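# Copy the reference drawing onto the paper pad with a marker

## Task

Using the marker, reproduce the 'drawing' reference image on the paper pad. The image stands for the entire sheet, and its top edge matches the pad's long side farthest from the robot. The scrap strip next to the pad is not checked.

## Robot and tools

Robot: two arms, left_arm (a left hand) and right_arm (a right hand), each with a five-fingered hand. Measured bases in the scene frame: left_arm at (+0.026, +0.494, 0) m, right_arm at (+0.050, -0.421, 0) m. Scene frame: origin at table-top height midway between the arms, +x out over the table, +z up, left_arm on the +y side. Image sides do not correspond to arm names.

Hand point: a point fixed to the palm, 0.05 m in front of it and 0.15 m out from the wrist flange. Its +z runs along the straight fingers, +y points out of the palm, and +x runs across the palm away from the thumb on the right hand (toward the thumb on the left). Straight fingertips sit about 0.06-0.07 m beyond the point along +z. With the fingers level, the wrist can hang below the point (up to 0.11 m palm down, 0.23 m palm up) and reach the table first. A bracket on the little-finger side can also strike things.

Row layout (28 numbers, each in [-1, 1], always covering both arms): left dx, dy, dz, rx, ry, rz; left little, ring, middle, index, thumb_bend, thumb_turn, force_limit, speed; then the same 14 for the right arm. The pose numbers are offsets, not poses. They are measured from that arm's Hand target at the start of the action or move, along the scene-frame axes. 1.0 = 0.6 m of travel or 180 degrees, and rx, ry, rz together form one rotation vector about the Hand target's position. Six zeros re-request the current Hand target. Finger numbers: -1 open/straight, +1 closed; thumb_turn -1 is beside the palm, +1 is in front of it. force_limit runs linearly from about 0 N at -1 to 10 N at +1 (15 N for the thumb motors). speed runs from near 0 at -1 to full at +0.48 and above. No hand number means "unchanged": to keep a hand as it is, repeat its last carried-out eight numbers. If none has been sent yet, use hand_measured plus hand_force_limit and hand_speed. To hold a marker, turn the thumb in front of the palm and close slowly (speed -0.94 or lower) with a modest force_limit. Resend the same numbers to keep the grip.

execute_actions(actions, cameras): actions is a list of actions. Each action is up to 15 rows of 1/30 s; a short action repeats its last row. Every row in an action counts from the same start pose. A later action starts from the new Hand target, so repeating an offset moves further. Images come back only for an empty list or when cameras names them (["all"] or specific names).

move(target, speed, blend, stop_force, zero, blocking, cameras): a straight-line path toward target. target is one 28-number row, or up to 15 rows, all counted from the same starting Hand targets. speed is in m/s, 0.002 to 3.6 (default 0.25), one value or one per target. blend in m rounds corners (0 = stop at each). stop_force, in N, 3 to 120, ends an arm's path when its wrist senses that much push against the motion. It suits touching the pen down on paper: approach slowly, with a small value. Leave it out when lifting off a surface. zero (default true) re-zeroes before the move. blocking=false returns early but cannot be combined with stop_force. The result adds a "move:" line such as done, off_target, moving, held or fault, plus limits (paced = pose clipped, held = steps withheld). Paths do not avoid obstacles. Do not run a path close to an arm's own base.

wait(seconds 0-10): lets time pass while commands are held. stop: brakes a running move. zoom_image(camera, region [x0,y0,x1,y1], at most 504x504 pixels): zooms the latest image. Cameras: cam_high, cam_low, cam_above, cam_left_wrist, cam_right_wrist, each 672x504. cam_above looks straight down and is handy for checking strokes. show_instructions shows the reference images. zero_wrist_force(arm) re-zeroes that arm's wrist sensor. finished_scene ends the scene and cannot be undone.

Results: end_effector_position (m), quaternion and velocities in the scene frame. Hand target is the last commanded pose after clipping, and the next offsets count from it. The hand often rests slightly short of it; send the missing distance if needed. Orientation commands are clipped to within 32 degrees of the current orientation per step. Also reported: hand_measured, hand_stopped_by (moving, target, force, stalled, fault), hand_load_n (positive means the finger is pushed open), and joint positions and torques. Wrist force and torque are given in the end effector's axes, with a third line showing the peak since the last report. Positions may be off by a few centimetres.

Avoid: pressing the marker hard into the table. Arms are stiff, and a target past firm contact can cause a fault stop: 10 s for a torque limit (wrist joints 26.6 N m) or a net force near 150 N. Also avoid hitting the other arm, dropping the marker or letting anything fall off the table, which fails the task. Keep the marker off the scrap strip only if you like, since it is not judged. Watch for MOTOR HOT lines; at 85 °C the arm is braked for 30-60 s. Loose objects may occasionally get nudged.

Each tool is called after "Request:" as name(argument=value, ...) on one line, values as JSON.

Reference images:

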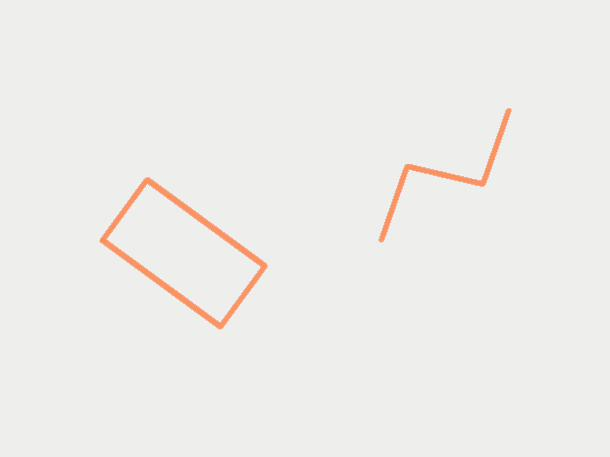

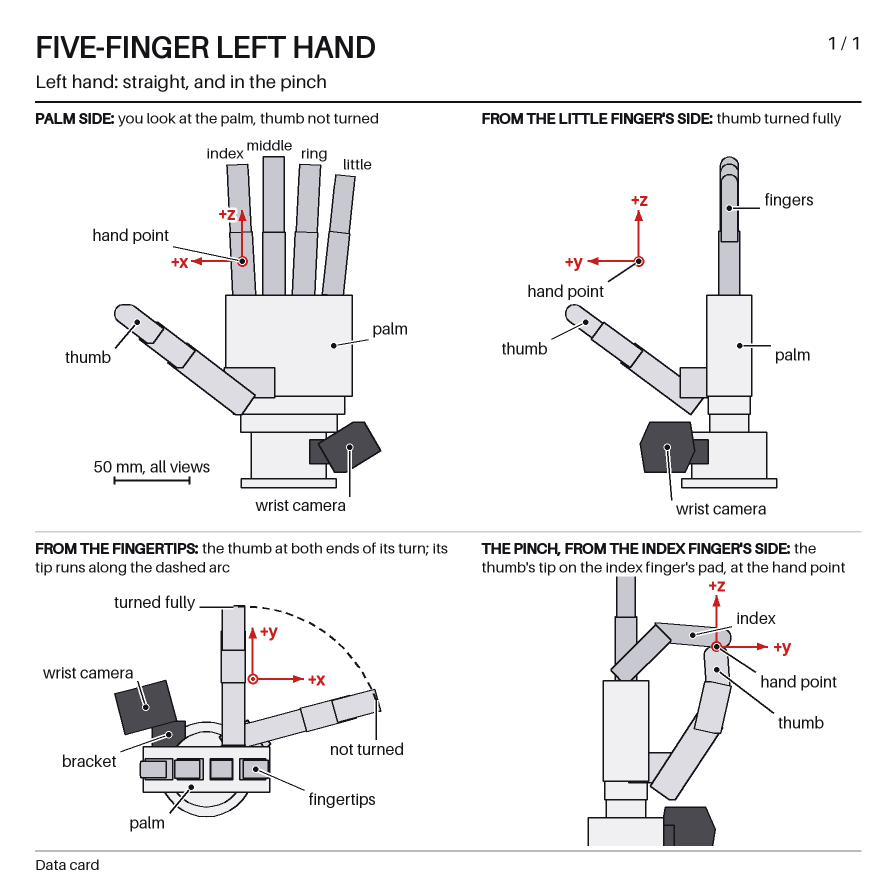

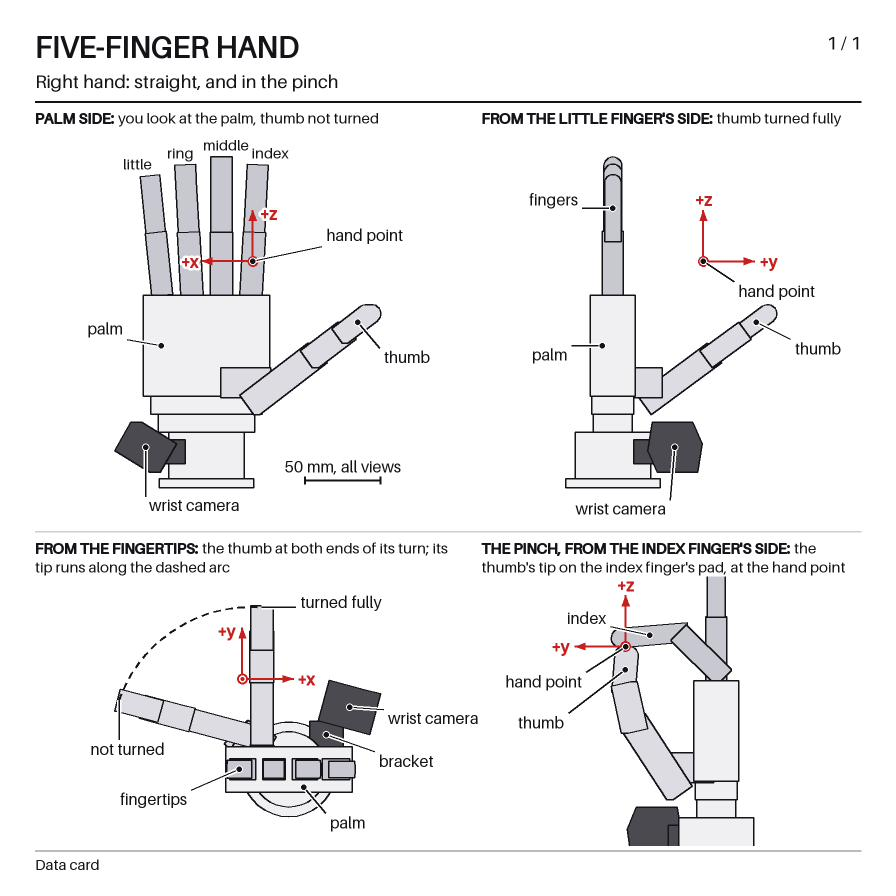

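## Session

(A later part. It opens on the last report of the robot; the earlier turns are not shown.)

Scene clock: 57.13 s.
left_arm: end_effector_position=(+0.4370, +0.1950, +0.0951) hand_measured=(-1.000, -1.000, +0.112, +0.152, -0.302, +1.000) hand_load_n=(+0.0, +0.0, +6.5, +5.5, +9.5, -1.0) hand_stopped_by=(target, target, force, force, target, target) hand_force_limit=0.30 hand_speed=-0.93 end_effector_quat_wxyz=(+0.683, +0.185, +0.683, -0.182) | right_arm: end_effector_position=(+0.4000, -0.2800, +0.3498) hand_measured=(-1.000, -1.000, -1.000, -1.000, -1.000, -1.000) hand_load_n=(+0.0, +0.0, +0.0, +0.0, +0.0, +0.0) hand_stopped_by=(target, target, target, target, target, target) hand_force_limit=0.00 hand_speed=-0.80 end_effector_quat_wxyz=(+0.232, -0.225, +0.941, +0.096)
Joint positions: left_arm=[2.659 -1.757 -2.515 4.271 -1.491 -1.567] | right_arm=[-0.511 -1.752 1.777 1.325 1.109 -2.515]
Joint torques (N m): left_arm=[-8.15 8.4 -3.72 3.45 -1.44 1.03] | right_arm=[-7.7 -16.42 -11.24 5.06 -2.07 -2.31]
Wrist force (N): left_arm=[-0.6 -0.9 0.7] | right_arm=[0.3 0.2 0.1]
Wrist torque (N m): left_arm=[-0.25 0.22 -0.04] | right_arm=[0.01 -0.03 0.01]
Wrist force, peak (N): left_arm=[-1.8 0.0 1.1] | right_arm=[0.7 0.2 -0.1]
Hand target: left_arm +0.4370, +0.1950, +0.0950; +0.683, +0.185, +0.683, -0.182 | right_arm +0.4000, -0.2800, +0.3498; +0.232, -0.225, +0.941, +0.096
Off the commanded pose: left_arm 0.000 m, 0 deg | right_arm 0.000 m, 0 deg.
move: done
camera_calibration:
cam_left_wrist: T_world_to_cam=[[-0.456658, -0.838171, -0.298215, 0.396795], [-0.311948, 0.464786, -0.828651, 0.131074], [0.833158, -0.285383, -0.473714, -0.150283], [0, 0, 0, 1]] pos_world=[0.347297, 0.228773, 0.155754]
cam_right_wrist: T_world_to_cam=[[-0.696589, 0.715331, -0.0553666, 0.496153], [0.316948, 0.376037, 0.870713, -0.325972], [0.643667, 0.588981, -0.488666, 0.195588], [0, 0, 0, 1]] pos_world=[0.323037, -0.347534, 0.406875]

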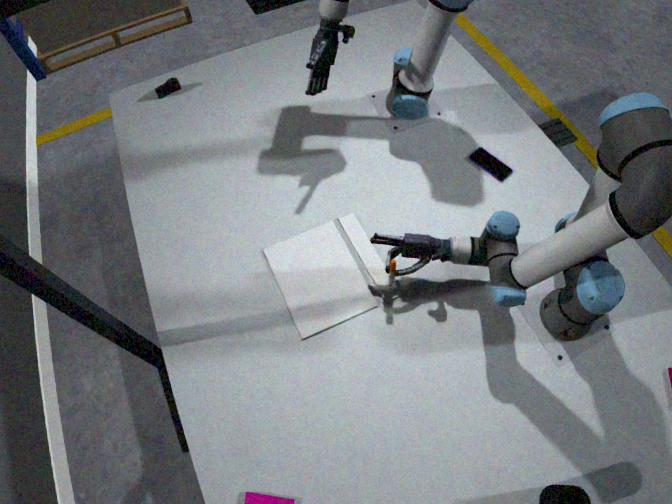

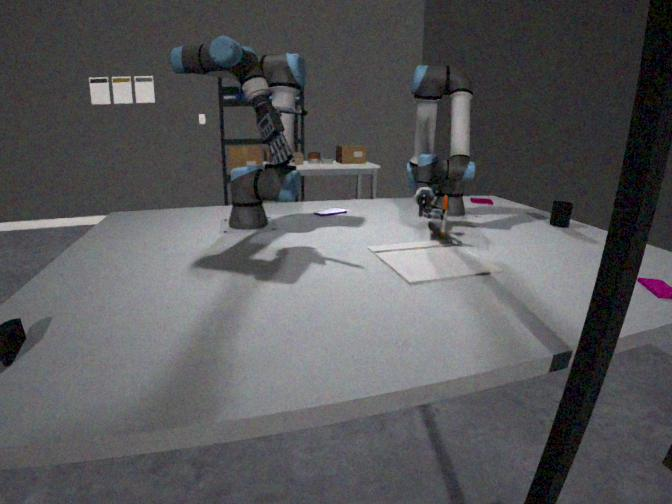

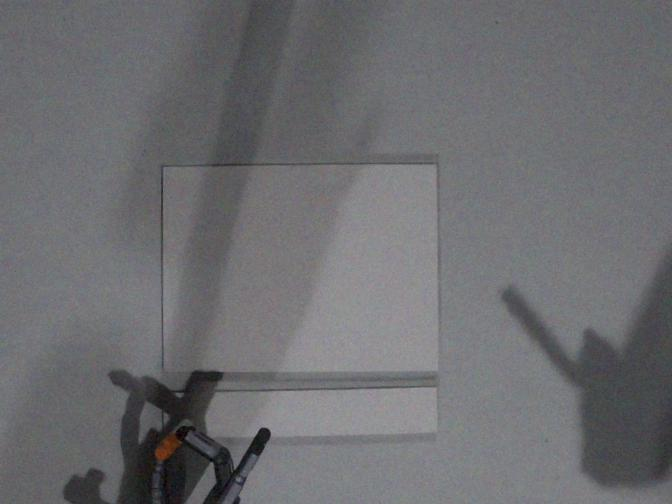

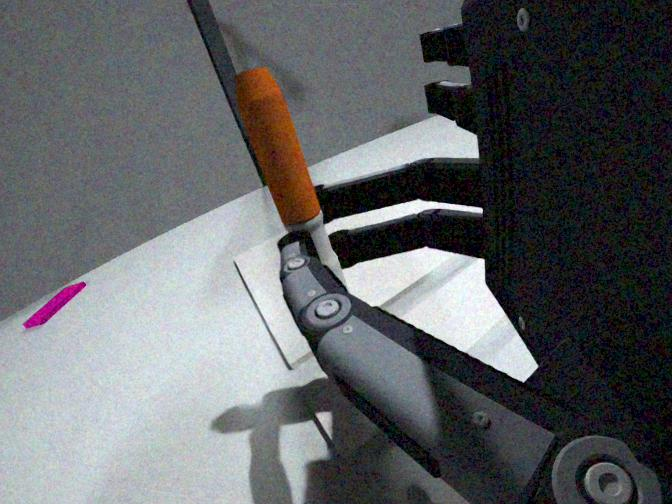

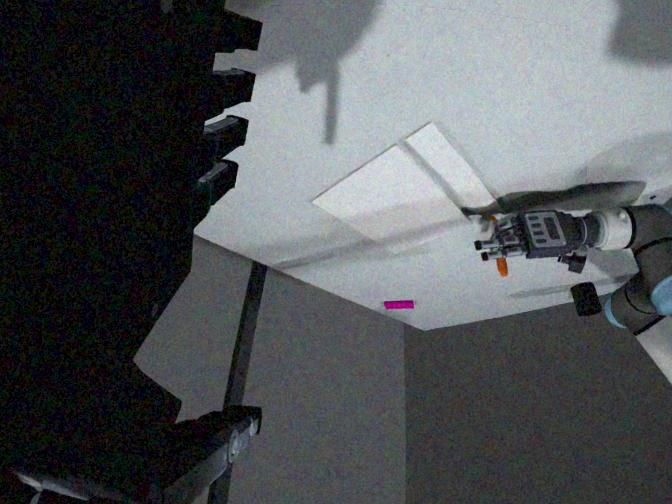

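Request:
move(target=[0,0,-0.0217,0,0,0,-1,-1,0.45,0.45,-0.3,1,0.3,-0.93,0,0,0,0,0,0,-1,-1,-1,-1,-1,-1,0,-0.8], speed=0.04)

Request:
move(target=[0,0,-0.035,0,0,0,-1,-1,0.45,0.45,-0.3,1,0.3,-0.93,0,0,0,0,0,0,-1,-1,-1,-1,-1,-1,0,-0.8], speed=0.004, stop_force=3, cameras=["cam_high","cam_low","cam_right_wrist","cam_left_wrist"])

Scene clock: 58.57 s.
left_arm: end_effector_position=(+0.4370, +0.1950, +0.0821) hand_measured=(-1.000, -1.000, +0.112, +0.152, -0.302, +1.000) hand_load_n=(+0.0, +0.0, +6.5, +6.0, +9.5, -0.5) hand_stopped_by=(target, target, force, force, target, target) hand_force_limit=0.30 hand_speed=-0.93 end_effector_quat_wxyz=(+0.683, +0.185, +0.683, -0.182) end_effector_velocity=(+0.000, +0.000, -0.002) end_effector_angular_velocity=(+0.001, +0.002, -0.001) | right_arm: end_effector_position=(+0.4000, -0.2800, +0.3498) hand_measured=(-1.000, -1.000, -1.000, -1.000, -1.000, -1.000) hand_load_n=(+0.0, +0.0, +0.0, +0.0, +0.0, +0.0) hand_stopped_by=(target, target, target, target, target, target) hand_force_limit=0.00 hand_speed=-0.80 end_effector_quat_wxyz=(+0.232, -0.225, +0.941, +0.096)
Joint positions: left_arm=[2.659 -1.805 -2.522 4.327 -1.492 -1.567] | right_arm=[-0.511 -1.752 1.777 1.325 1.109 -2.515]
Joint velocities: left_arm=[-0.001 -0.005 0 0.003 0 0] | right_arm=[within noise]
Joint torques (N m): left_arm=[-8.49 8.52 -5.64 3.43 -1.37 0.31] | right_arm=[-9.43 -14.09 -10.06 4.85 -2.06 -2.1]
Wrist force (N): left_arm=[-0.8 -1.2 0.6] | right_arm=[0.3 0.0 -0.2]
Wrist torque (N m): left_arm=[-0.32 0.24 -0.03] | right_arm=[0.01 -0.02 0.01]
Wrist force, peak (N): left_arm=[-1.1 -1.2 0.7] | right_arm=[0.6 0.3 0.0]
Hand target: left_arm +0.4370, +0.1950, +0.0820; +0.683, +0.185, +0.683, -0.182 | right_arm +0.4000, -0.2800, +0.3498; +0.232, -0.225, +0.941, +0.096
Off the commanded pose: left_arm 0.000 m, 0 deg | right_arm 0.000 m, 0 deg.
move: done

Scene clock: 62.03 s.
left_arm: end_effector_position=(+0.4370, +0.1950, +0.0725) hand_measured=(-1.000, -1.000, +0.112, +0.152, -0.302, +1.000) hand_load_n=(+0.0, +0.0, +6.5, +6.0, +9.5, -1.0) hand_stopped_by=(target, target, force, force, target, target) hand_force_limit=0.30 hand_speed=-0.93 end_effector_quat_wxyz=(+0.683, +0.185, +0.683, -0.182) | right_arm: end_effector_position=(+0.4000, -0.2800, +0.3498) hand_measured=(-1.000, -1.000, -1.000, -1.000, -1.000, -1.000) hand_load_n=(+0.0, +0.0, +0.0, +0.0, +0.0, +0.0) hand_stopped_by=(target, target, target, target, target, target) hand_force_limit=0.00 hand_speed=-0.80 end_effector_quat_wxyz=(+0.232, -0.225, +0.941, +0.096)
Joint positions: left_arm=[2.659 -1.842 -2.527 4.368 -1.492 -1.567] | right_arm=[-0.511 -1.752 1.777 1.325 1.109 -2.515]
Joint torques (N m): left_arm=[-6.94 26.46 5.37 -0.9 -1.36 0.8] | right_arm=[-8.82 -16.53 -11.63 5 -2.01 -1.88]
Wrist force (N): left_arm=[-2.8 -1.3 1.5] | right_arm=[0.3 0.2 -0.2]
Wrist torque (N m): left_arm=[-0.33 0.28 -0.04] | right_arm=[0.05 -0.02 0.01]
Wrist force, peak (N): left_arm=[-5.9 -0.8 0.9] | right_arm=[0.6 0.4 -0.3]
Hand target: left_arm +0.4370, +0.1950, +0.0725; +0.683, +0.185, +0.683, -0.182 (not the last commanded pose) | right_arm +0.4000, -0.2800, +0.3498; +0.232, -0.225, +0.941, +0.096
Off the commanded pose: left_arm 0.011 m, 0 deg | right_arm 0.000 m, 0 deg.
move: contact (left_arm)
camera_calibration:
cam_left_wrist: T_world_to_cam=[[-0.456589, -0.838194, -0.298256, 0.389997], [-0.311986, 0.4648, -0.828629, 0.112322], [0.833181, -0.285291, -0.473728, -0.160933], [0, 0, 0, 1]] pos_world=[0.347198, 0.228773, 0.133154]
cam_right_wrist: T_world_to_cam=[[-0.696589, 0.715331, -0.0553666, 0.496153], [0.316948, 0.376037, 0.870713, -0.325972], [0.643667, 0.588981, -0.488666, 0.195588], [0, 0, 0, 1]] pos_world=[0.323037, -0.347534, 0.406875]
Images, in order (width x height): cam_high 672x504, cam_low 672x504, cam_left_wrist 672x504, cam_right_wrist 672x504.

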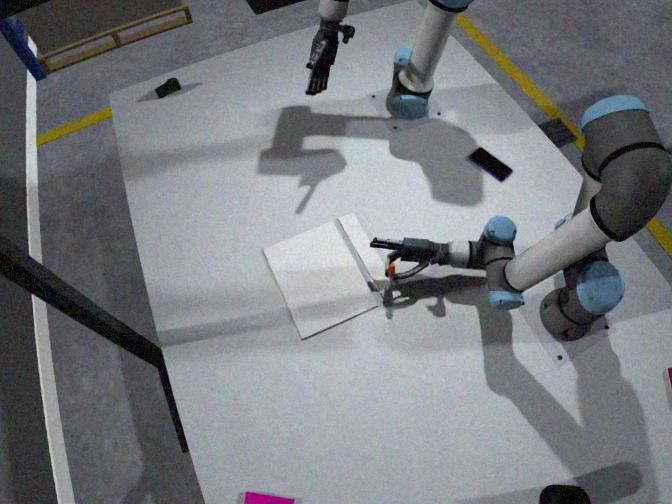

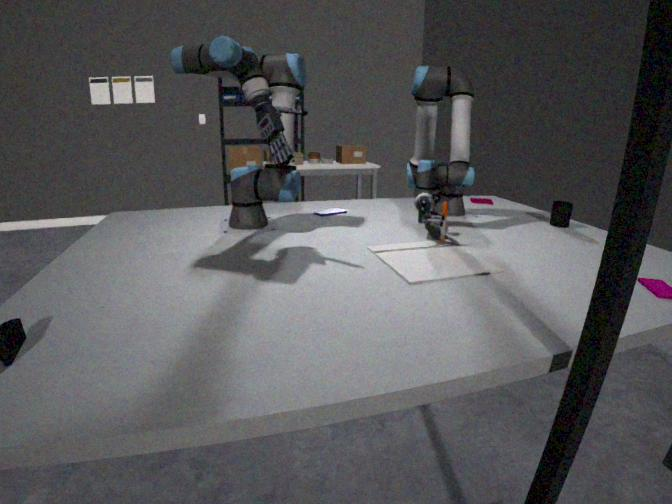

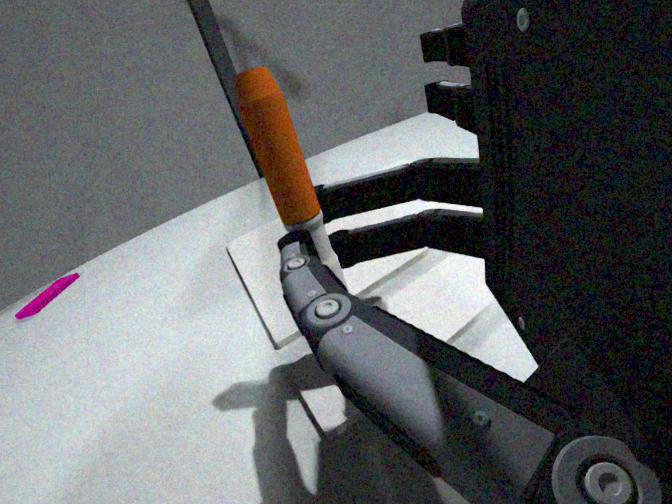

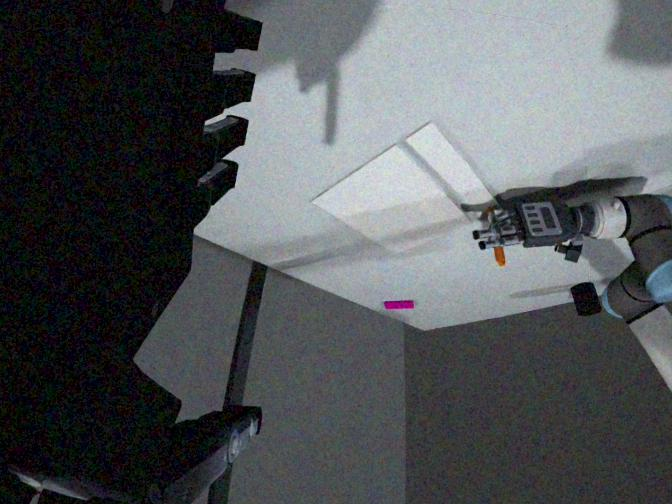

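Request:
move(target=[0,-0.025,0,0,0,0,-1,-1,0.45,0.45,-0.3,1,0.3,-0.93,0,0,0,0,0,0,-1,-1,-1,-1,-1,-1,0,-0.8], speed=0.03)

Request:
move(target=[0,0,0.05,0,0,0,-1,-1,0.45,0.45,-0.3,1,0.3,-0.93,0,0,0,0,0,0,-1,-1,-1,-1,-1,-1,0,-0.8], speed=0.08, cameras=["cam_high","cam_low","cam_above","cam_left_wrist","cam_right_wrist"])

Request:
zoom_image(camera="cam_high", region=[320, 220, 440, 320])

Scene clock: 63.27 s.
left_arm: end_effector_position=(+0.4370, +0.1801, +0.0725) hand_measured=(-1.000, -1.000, +0.112, +0.152, -0.302, +1.000) hand_load_n=(+0.0, +0.0, +7.5, +1.5, +6.5, +0.0) hand_stopped_by=(target, target, force, force, target, target) hand_force_limit=0.30 hand_speed=-0.93 end_effector_quat_wxyz=(+0.683, +0.185, +0.683, -0.182) | right_arm: end_effector_position=(+0.4000, -0.2800, +0.3498) hand_measured=(-1.000, -1.000, -1.000, -1.000, -1.000, -1.000) hand_load_n=(+0.0, +0.0, +0.0, +0.0, +0.0, +0.0) hand_stopped_by=(target, target, target, target, target, target) hand_force_limit=0.00 hand_speed=-0.80 end_effector_quat_wxyz=(+0.232, -0.225, +0.941, +0.096)
Joint positions: left_arm=[2.606 -1.861 -2.491 4.352 -1.544 -1.567] | right_arm=[-0.511 -1.752 1.777 1.325 1.109 -2.515]
Joint torques (N m): left_arm=[-8.59 10.14 24.63 -0.47 -1.34 -1.1] | right_arm=[-8.73 -15.21 -11.27 5.02 -2.01 -1.95]
Wrist force (N): left_arm=[-2.3 -0.7 0.3] | right_arm=[0.4 0.1 -0.3]
Wrist torque (N m): left_arm=[-0.28 0.31 -0.02] | right_arm=[0.01 -0.04 0.01]
Wrist force, peak (N): left_arm=[-4.4 -0.6 0.5] | right_arm=[0.3 0.5 -0.4]
Hand target: left_arm +0.4370, +0.1800, +0.0725; +0.683, +0.185, +0.683, -0.182 | right_arm +0.4000, -0.2800, +0.3498; +0.232, -0.225, +0.941, +0.096
Off the commanded pose: left_arm 0.000 m, 0 deg | right_arm 0.000 m, 0 deg.
move: done

Scene clock: 64.37 s.
left_arm: end_effector_position=(+0.4370, +0.1800, +0.1024) hand_measured=(-1.000, -1.000, +0.112, +0.152, -0.302, +1.000) hand_load_n=(+0.0, +0.0, +7.0, +2.5, +6.5, +0.5) hand_stopped_by=(target, target, force, force, target, target) hand_force_limit=0.30 hand_speed=-0.93 end_effector_quat_wxyz=(+0.683, +0.185, +0.683, -0.182) | right_arm: end_effector_position=(+0.4000, -0.2800, +0.3498) hand_measured=(-1.000, -1.000, -1.000, -1.000, -1.000, -1.000) hand_load_n=(+0.0, +0.0, +0.0, +0.0, +0.0, +0.0) hand_stopped_by=(target, target, target, target, target, target) hand_force_limit=0.00 hand_speed=-0.80 end_effector_quat_wxyz=(+0.232, -0.225, +0.941, +0.096)
Joint positions: left_arm=[2.606 -1.756 -2.475 4.23 -1.545 -1.567] | right_arm=[-0.511 -1.752 1.777 1.325 1.109 -2.515]
Joint torques (N m): left_arm=[2.44 26.1 26.62 -0.23 0.69 -1.08] | right_arm=[-10.71 -15.76 -10.29 5.03 -1.89 -1.99]
Wrist force (N): left_arm=[-0.8 -0.9 0.7] | right_arm=[0.5 0.3 -0.2]
Wrist torque (N m): left_arm=[-0.25 0.26 -0.07] | right_arm=[0.05 -0.06 0.03]
Wrist force, peak (N): left_arm=[-2.1 -0.8 0.7] | right_arm=[0.5 0.2 -0.4]
Hand target: left_arm +0.4370, +0.1800, +0.1025; +0.683, +0.185, +0.683, -0.182 | right_arm +0.4000, -0.2800, +0.3498; +0.232, -0.225, +0.941, +0.096
Off the commanded pose: left_arm 0.000 m, 0 deg | right_arm 0.000 m, 0 deg.
move: done
camera_calibration:
cam_left_wrist: T_world_to_cam=[[-0.456514, -0.838234, -0.298261, 0.386355], [-0.311908, 0.464736, -0.828694, 0.144151], [0.833252, -0.28528, -0.47361, -0.151046], [0, 0, 0, 1]] pos_world=[0.347197, 0.213773, 0.163154]
cam_right_wrist: T_world_to_cam=[[-0.696589, 0.715331, -0.0553666, 0.496153], [0.316948, 0.376037, 0.870713, -0.325972], [0.643667, 0.588981, -0.488666, 0.195588], [0, 0, 0, 1]] pos_world=[0.323037, -0.347534, 0.406875]

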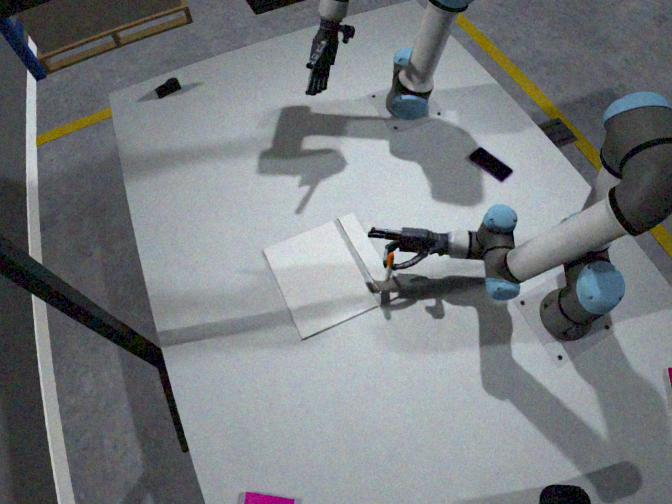

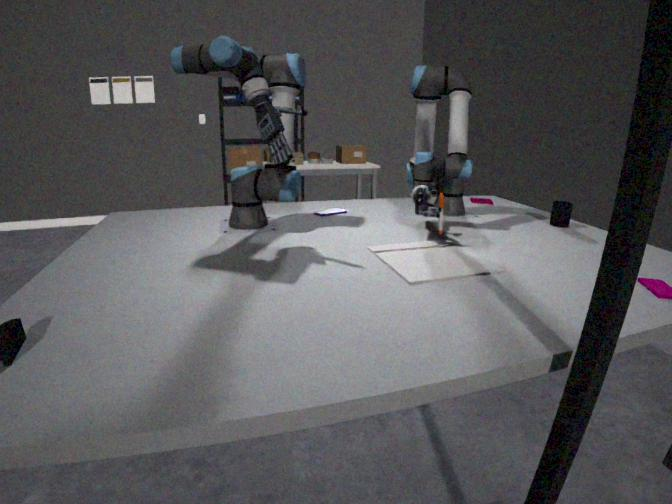

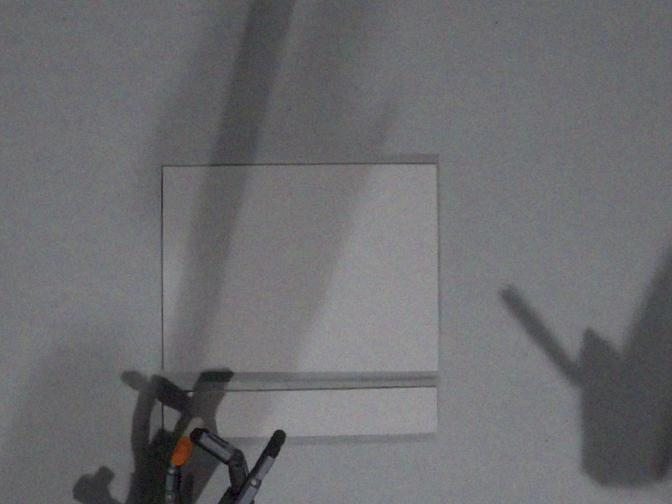

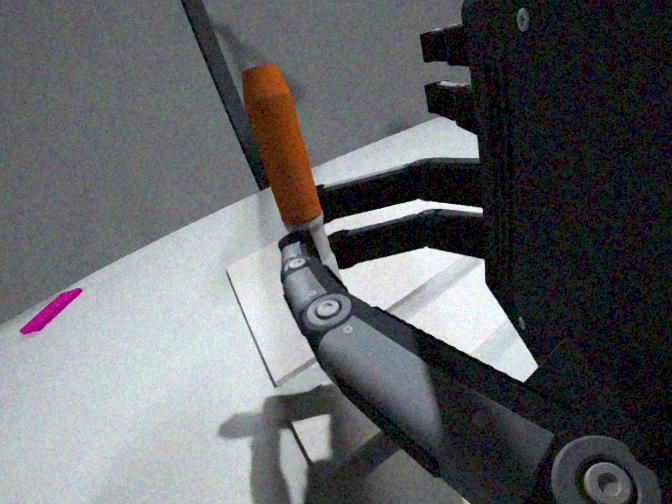

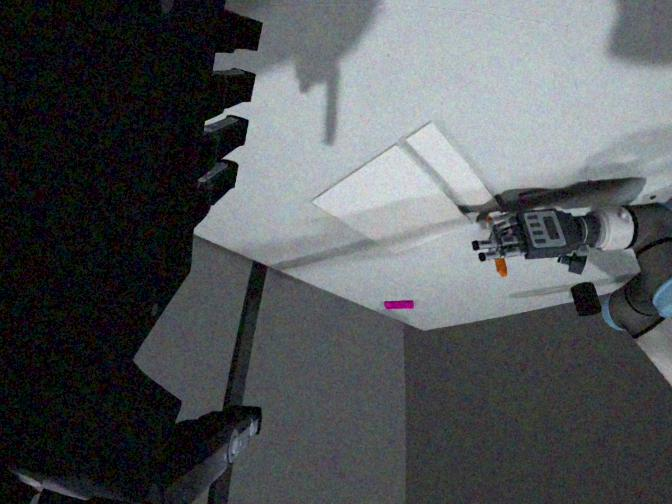

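Scaled by 4.200.

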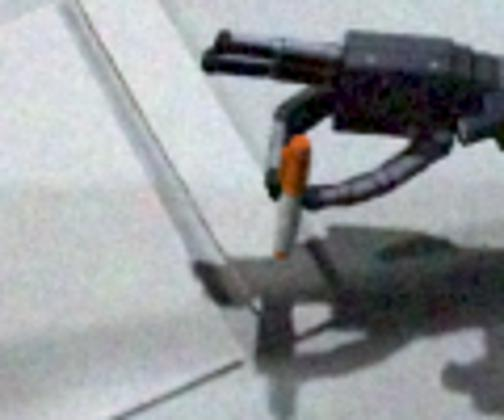

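Request:
move(target=[0.305,0.37,0.2,0,0,0,-1,-1,0.45,0.45,-0.3,1,0.3,-0.93,0,0,0,0,0,0,-1,-1,-1,-1,-1,-1,0,-0.8], speed=0.25, cameras=["cam_high","cam_above","cam_left_wrist"])

Request:
zoom_image(camera="cam_above", region=[150, 370, 270, 450])

Request:
zoom_image(camera="cam_high", region=[320, 210, 420, 310])

Request:
zoom_image(camera="cam_left_wrist", region=[220, 60, 400, 300])

Scene clock: 68.20 s.
left_arm: end_effector_position=(+0.6199, +0.4019, +0.2225) hand_measured=(-1.000, -1.000, +0.112, +0.152, -0.302, +1.000) hand_load_n=(+0.0, +0.0, +7.0, +3.0, +6.5, +0.5) hand_stopped_by=(target, target, force, force, target, target) hand_force_limit=0.30 hand_speed=-0.93 end_effector_quat_wxyz=(+0.683, +0.185, +0.683, -0.182) | right_arm: end_effector_position=(+0.4000, -0.2800, +0.3498) hand_measured=(-1.000, -1.000, -1.000, -1.000, -1.000, -1.000) hand_load_n=(+0.0, +0.0, +0.0, +0.0, +0.0, +0.0) hand_stopped_by=(target, target, target, target, target, target) hand_force_limit=0.00 hand_speed=-0.80 end_effector_quat_wxyz=(+0.232, -0.225, +0.941, +0.096)
Joint positions: left_arm=[3.441 -1.588 -2.195 3.783 -0.709 -1.567] | right_arm=[-0.511 -1.752 1.777 1.325 1.109 -2.515]
Joint torques (N m): left_arm=[11.23 8.76 34.29 -0.67 1.3 1.21] | right_arm=[-8.49 -16.02 -10.88 5.05 -1.91 -1.91]
Wrist force (N): left_arm=[-1.0 -0.9 0.7] | right_arm=[0.3 0.1 -0.3]
Wrist torque (N m): left_arm=[-0.27 0.30 -0.11] | right_arm=[0.02 -0.02 0.01]
Wrist force, peak (N): left_arm=[-0.9 -1.7 0.8] | right_arm=[0.6 0.3 -0.3]
Hand target: left_arm +0.6200, +0.4020, +0.2225; +0.683, +0.185, +0.683, -0.182 | right_arm +0.4000, -0.2800, +0.3498; +0.232, -0.225, +0.941, +0.096
Off the commanded pose: left_arm 0.000 m, 0 deg | right_arm 0.000 m, 0 deg.
move: done
camera_calibration:
cam_left_wrist: T_world_to_cam=[[-0.45648, -0.838256, -0.298251, 0.691636], [-0.311853, 0.464688, -0.828741, 0.197522], [0.833291, -0.285293, -0.473534, -0.183347], [0, 0, 0, 1]] pos_world=[0.530097, 0.435674, 0.283155]
Images, in order (width x height): cam_high 672x504, cam_above 672x504, cam_left_wrist 672x504.

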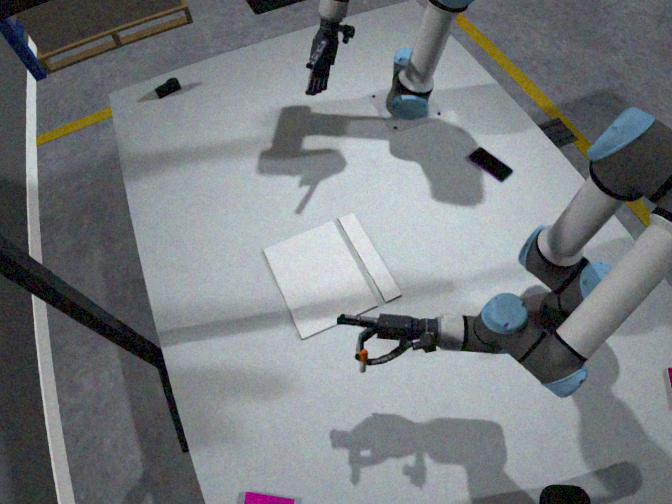

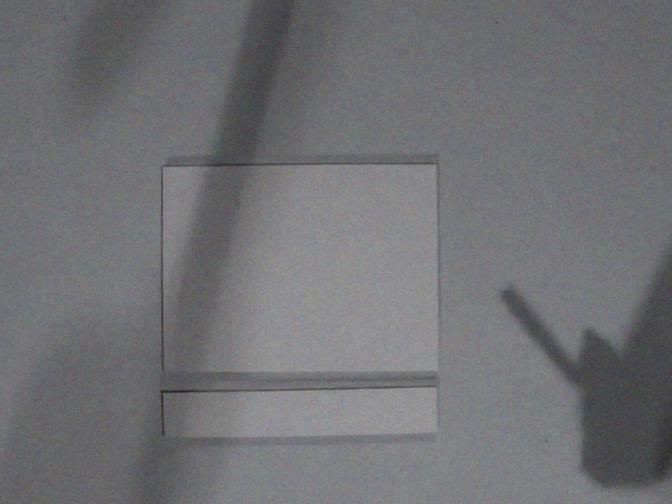

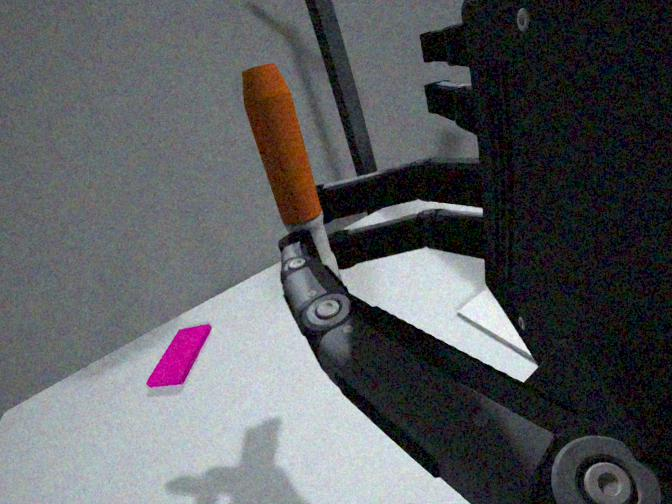

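Scaled by 4.200.

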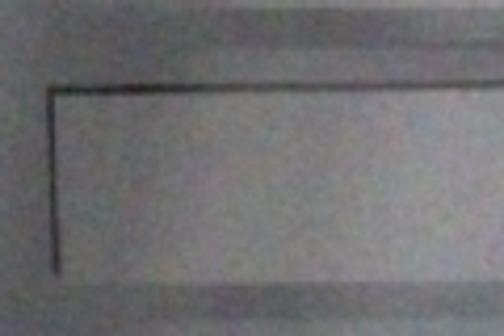

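Scaled by 5.040.

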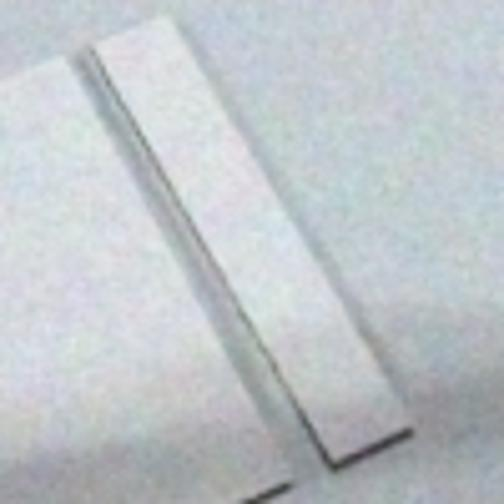

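Scaled by 2.100 from the camera's 672x504 image, which has a finer 960x720 frame.

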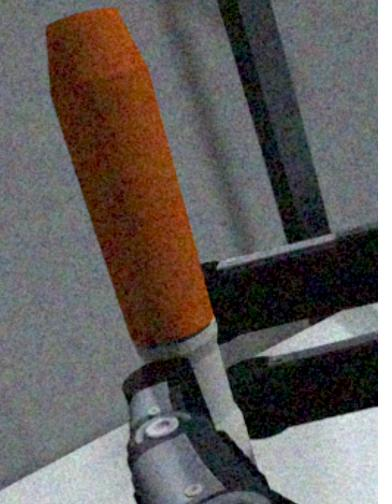

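Request:
move(target=[-0.1333,-0.57,0.1292,0,0,0,-1,-1,0.45,0.45,-0.3,1,0.3,-0.93,0.1667,0.2333,-0.095,0,0,0,-1,-1,-1,-1,-1,-1,0,-0.8], speed=0.25, cameras=["cam_high","cam_above","cam_right_wrist"])

Request:
zoom_image(camera="cam_right_wrist", region=[400, 200, 520, 320])

Scene clock: 72.03 s.
left_arm: end_effector_position=(+0.5400, +0.0601, +0.3000) hand_measured=(-1.000, -1.000, +0.112, +0.152, -0.302, +1.000) hand_load_n=(+0.0, +0.0, +6.5, +2.5, +6.5, +0.5) hand_stopped_by=(target, target, force, force, target, target) hand_force_limit=0.30 hand_speed=-0.93 end_effector_quat_wxyz=(+0.683, +0.185, +0.683, -0.182) | right_arm: end_effector_position=(+0.5000, -0.1400, +0.2928) hand_measured=(-1.000, -1.000, -1.000, -1.000, -1.000, -1.000) hand_load_n=(+0.0, +0.0, +0.0, +0.5, +0.0, +0.0) hand_stopped_by=(target, target, target, target, target, target) hand_force_limit=0.00 hand_speed=-0.80 end_effector_quat_wxyz=(+0.232, -0.225, +0.941, +0.096)
Joint positions: left_arm=[2.472 -1.731 -1.808 3.539 -1.678 -1.567] | right_arm=[0.05 -1.425 1.551 1.013 1.295 -1.946]
Joint torques (N m): left_arm=[-7.64 17.14 36.65 -0.11 -1.41 -0.5] | right_arm=[9.26 -13.47 -27.37 -1.16 0.7 2.23]
Wrist force (N): left_arm=[-1.3 -0.8 0.7] | right_arm=[0.4 0.1 -0.2]
Wrist torque (N m): left_arm=[-0.26 0.33 -0.18] | right_arm=[0.02 -0.06 -0.18]
Wrist force, peak (N): left_arm=[-1.3 -2.1 1.3] | right_arm=[0.7 0.2 -0.6]
Hand target: left_arm +0.5400, +0.0600, +0.3000; +0.683, +0.185, +0.683, -0.182 | right_arm +0.5000, -0.1400, +0.2928; +0.232, -0.225, +0.941, +0.096
Off the commanded pose: left_arm 0.000 m, 0 deg | right_arm 0.000 m, 0 deg.
move: done
camera_calibration:
cam_right_wrist: T_world_to_cam=[[-0.696607, 0.715321, -0.0552667, 0.462552], [0.316922, 0.375908, 0.870778, -0.360681], [0.643661, 0.589075, -0.488561, 0.020955], [0, 0, 0, 1]] pos_world=[0.423037, -0.207634, 0.349875]
Images, in order (width x height): cam_high 672x504, cam_above 672x504, cam_right_wrist 672x504.

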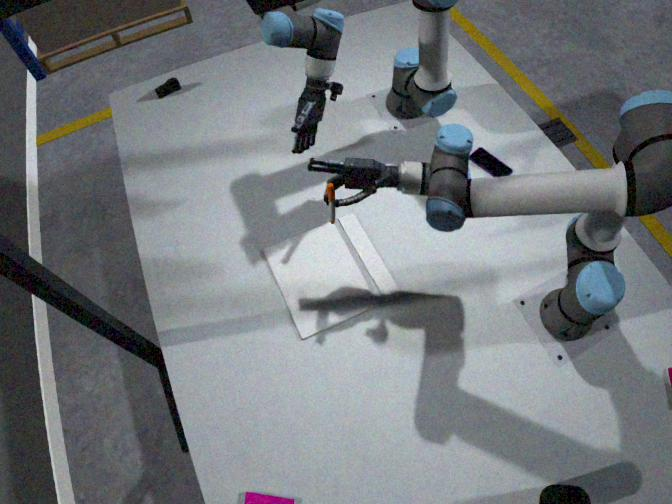

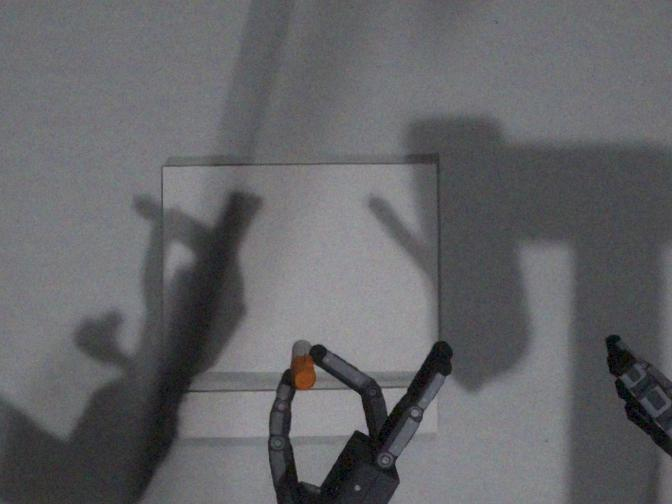

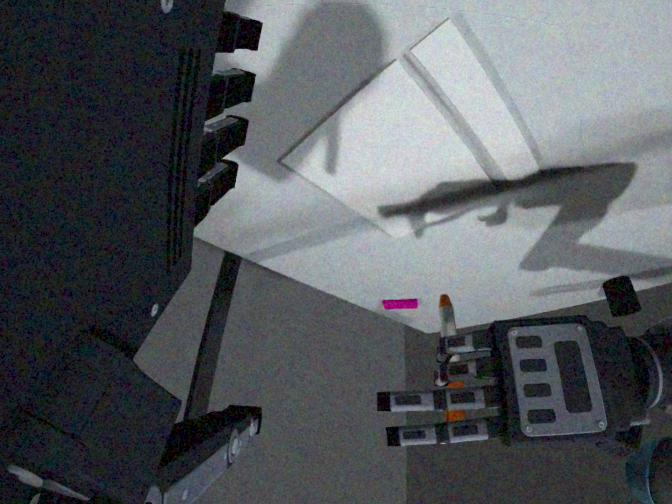

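Scaled by 4.200 from the camera's 672x504 image, which has a finer 960x720 frame.

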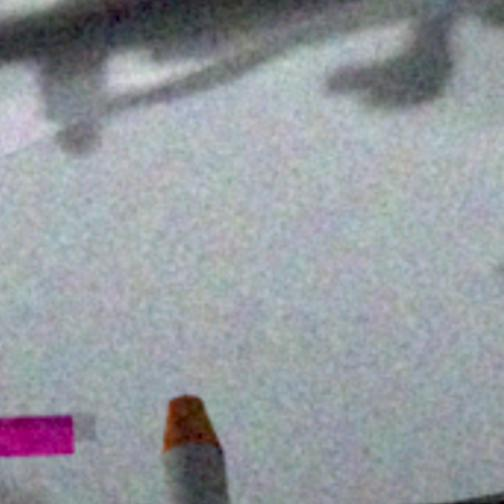

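Request:
zoom_image(camera="cam_right_wrist", region=[425, 280, 465, 320])

Request:
zoom_image(camera="cam_right_wrist", region=[420, 280, 500, 440])

Request:
zoom_image(camera="cam_above", region=[260, 320, 360, 420])

Scaled by 12.600 from the camera's 672x504 image, which has a finer 960x720 frame.

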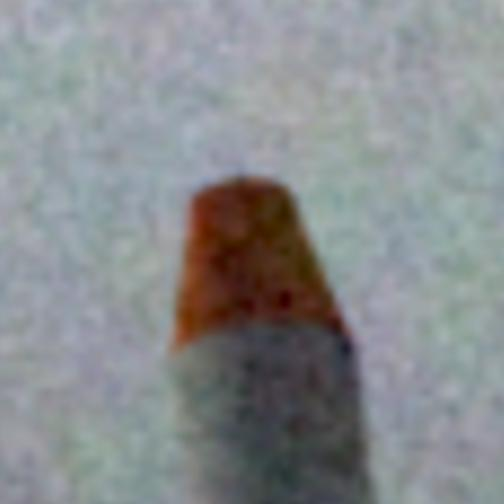

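Scaled by 3.150 from the camera's 672x504 image, which has a finer 960x720 frame.

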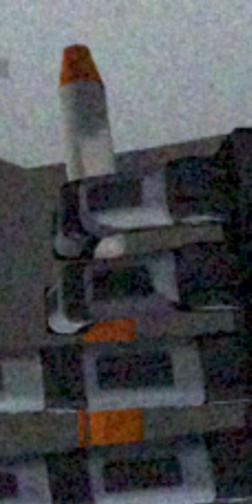

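Scaled by 5.040.

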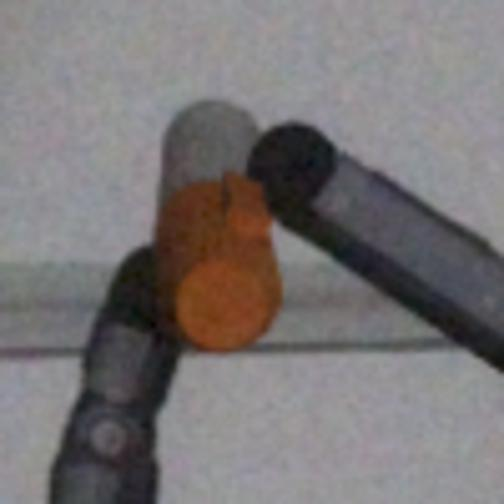

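Request:
move(target=[[0,0,0,0,0,0,-1,-1,0.45,0.45,-0.3,1,0.3,-0.93,-0.1333,-0.5667,0.095,0,0,0,-1,-1,-1,-1,-1,-1,0,-0.8],[-0.1333,-0.4333,-0.25,-0.4229,0.2799,0.1609,-1,-1,0.45,0.45,-0.3,1,0.3,-0.93,-0.1333,-0.5667,0.095,0,0,0,-1,-1,-1,-1,-1,-1,0,-0.8]], speed=[0.35,0.22], blend=[0.05,0], cameras=["cam_high","cam_low","cam_left_wrist","cam_right_wrist"])

Request:
zoom_image(camera="cam_left_wrist", region=[200, 50, 440, 290])

Scene clock: 83.80 s.
left_arm: end_effector_position=(+0.4600, -0.1999, +0.1500) hand_measured=(-1.000, -1.000, +0.112, +0.152, -0.302, +1.000) hand_load_n=(+0.0, +0.0, +7.0, +2.5, +7.0, +0.5) hand_stopped_by=(target, target, force, force, target, target) hand_force_limit=0.30 hand_speed=-0.93 end_effector_quat_wxyz=(+0.342, -0.503, +0.659, -0.443) | right_arm: end_effector_position=(+0.4201, -0.4800, +0.3498) hand_measured=(-1.000, -1.000, -1.000, -1.000, -1.000, -1.000) hand_load_n=(+0.0, +0.0, +0.0, +0.0, +0.0, +0.0) hand_stopped_by=(target, target, target, target, target, target) hand_force_limit=0.00 hand_speed=-0.80 end_effector_quat_wxyz=(+0.232, -0.225, +0.941, +0.096)
Joint positions: left_arm=[2.112 -2.368 -0.958 2.831 -2.237 -3.46] | right_arm=[-1.004 -1.524 1.632 1.506 1.064 -3.072]
Joint torques (N m): left_arm=[-7.75 39.58 36.81 -1.58 0.37 -1.48] | right_arm=[-9.55 -6.44 -26.77 5.66 -2.18 -2.08]
Wrist force (N): left_arm=[-0.2 -1.2 -1.1] | right_arm=[0.1 0.1 -0.1]
Wrist torque (N m): left_arm=[-0.23 -0.05 0.24] | right_arm=[0.00 -0.01 0.02]
Wrist force, peak (N): left_arm=[-1.4 -0.8 1.1] | right_arm=[0.6 -1.0 -0.8]
Hand target: left_arm +0.4600, -0.2000, +0.1500; +0.341, -0.503, +0.659, -0.443 | right_arm +0.4201, -0.4800, +0.3498; +0.232, -0.225, +0.941, +0.096
Off the commanded pose: left_arm 0.000 m, 0 deg | right_arm 0.000 m, 0 deg.
move: done
camera_calibration:
cam_left_wrist: T_world_to_cam=[[0.288912, -0.386604, 0.875824, -0.336205], [-0.753871, -0.655756, -0.0407791, 0.228457], [0.590092, -0.648476, -0.480905, -0.215825], [0, 0, 0, 1]] pos_world=[0.396718, -0.120123, 0.199981]
cam_right_wrist: T_world_to_cam=[[-0.696589, 0.715331, -0.0553666, 0.653223], [0.316948, 0.376037, 0.870713, -0.257066], [0.643667, 0.588981, -0.488666, 0.30057], [0, 0, 0, 1]] pos_world=[0.343037, -0.547634, 0.406875]
Images, in order (width x height): cam_high 672x504, cam_low 672x504, cam_left_wrist 672x504, cam_right_wrist 672x504.

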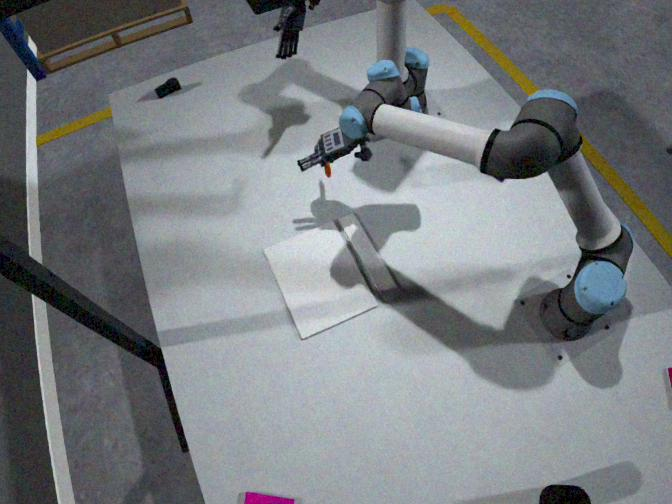

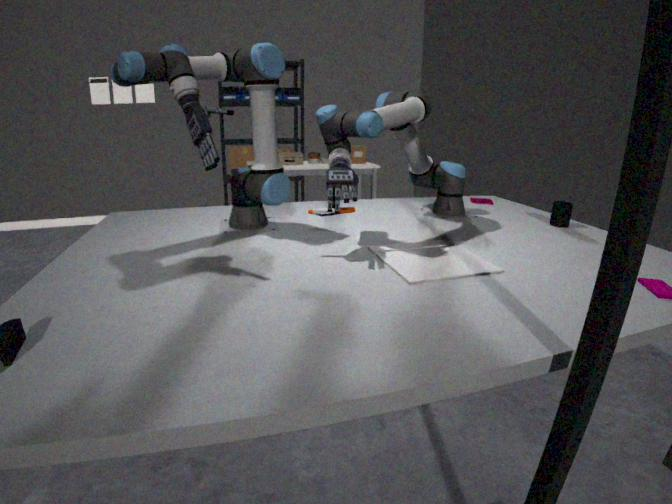

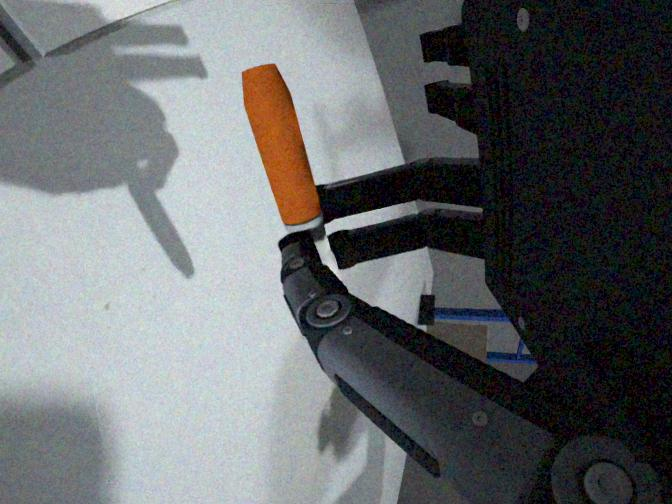

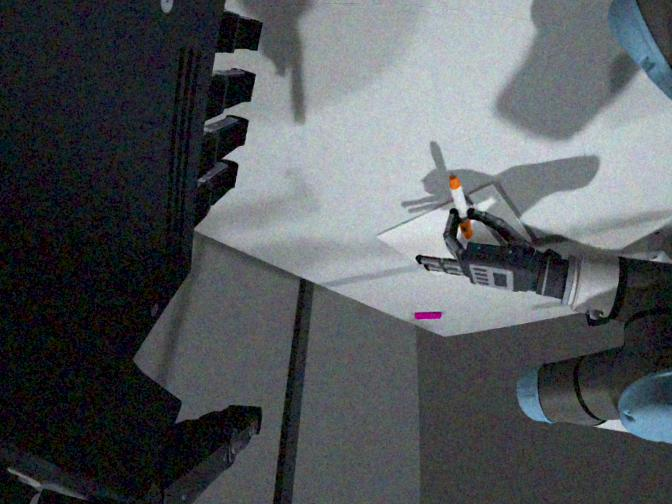

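Scaled by 2.100 from the camera's 672x504 image, which has a finer 960x720 frame.

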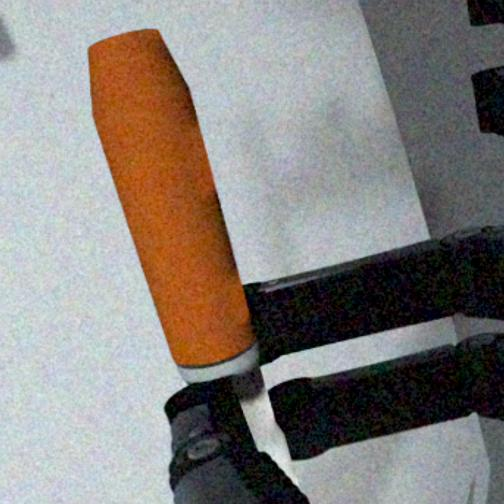

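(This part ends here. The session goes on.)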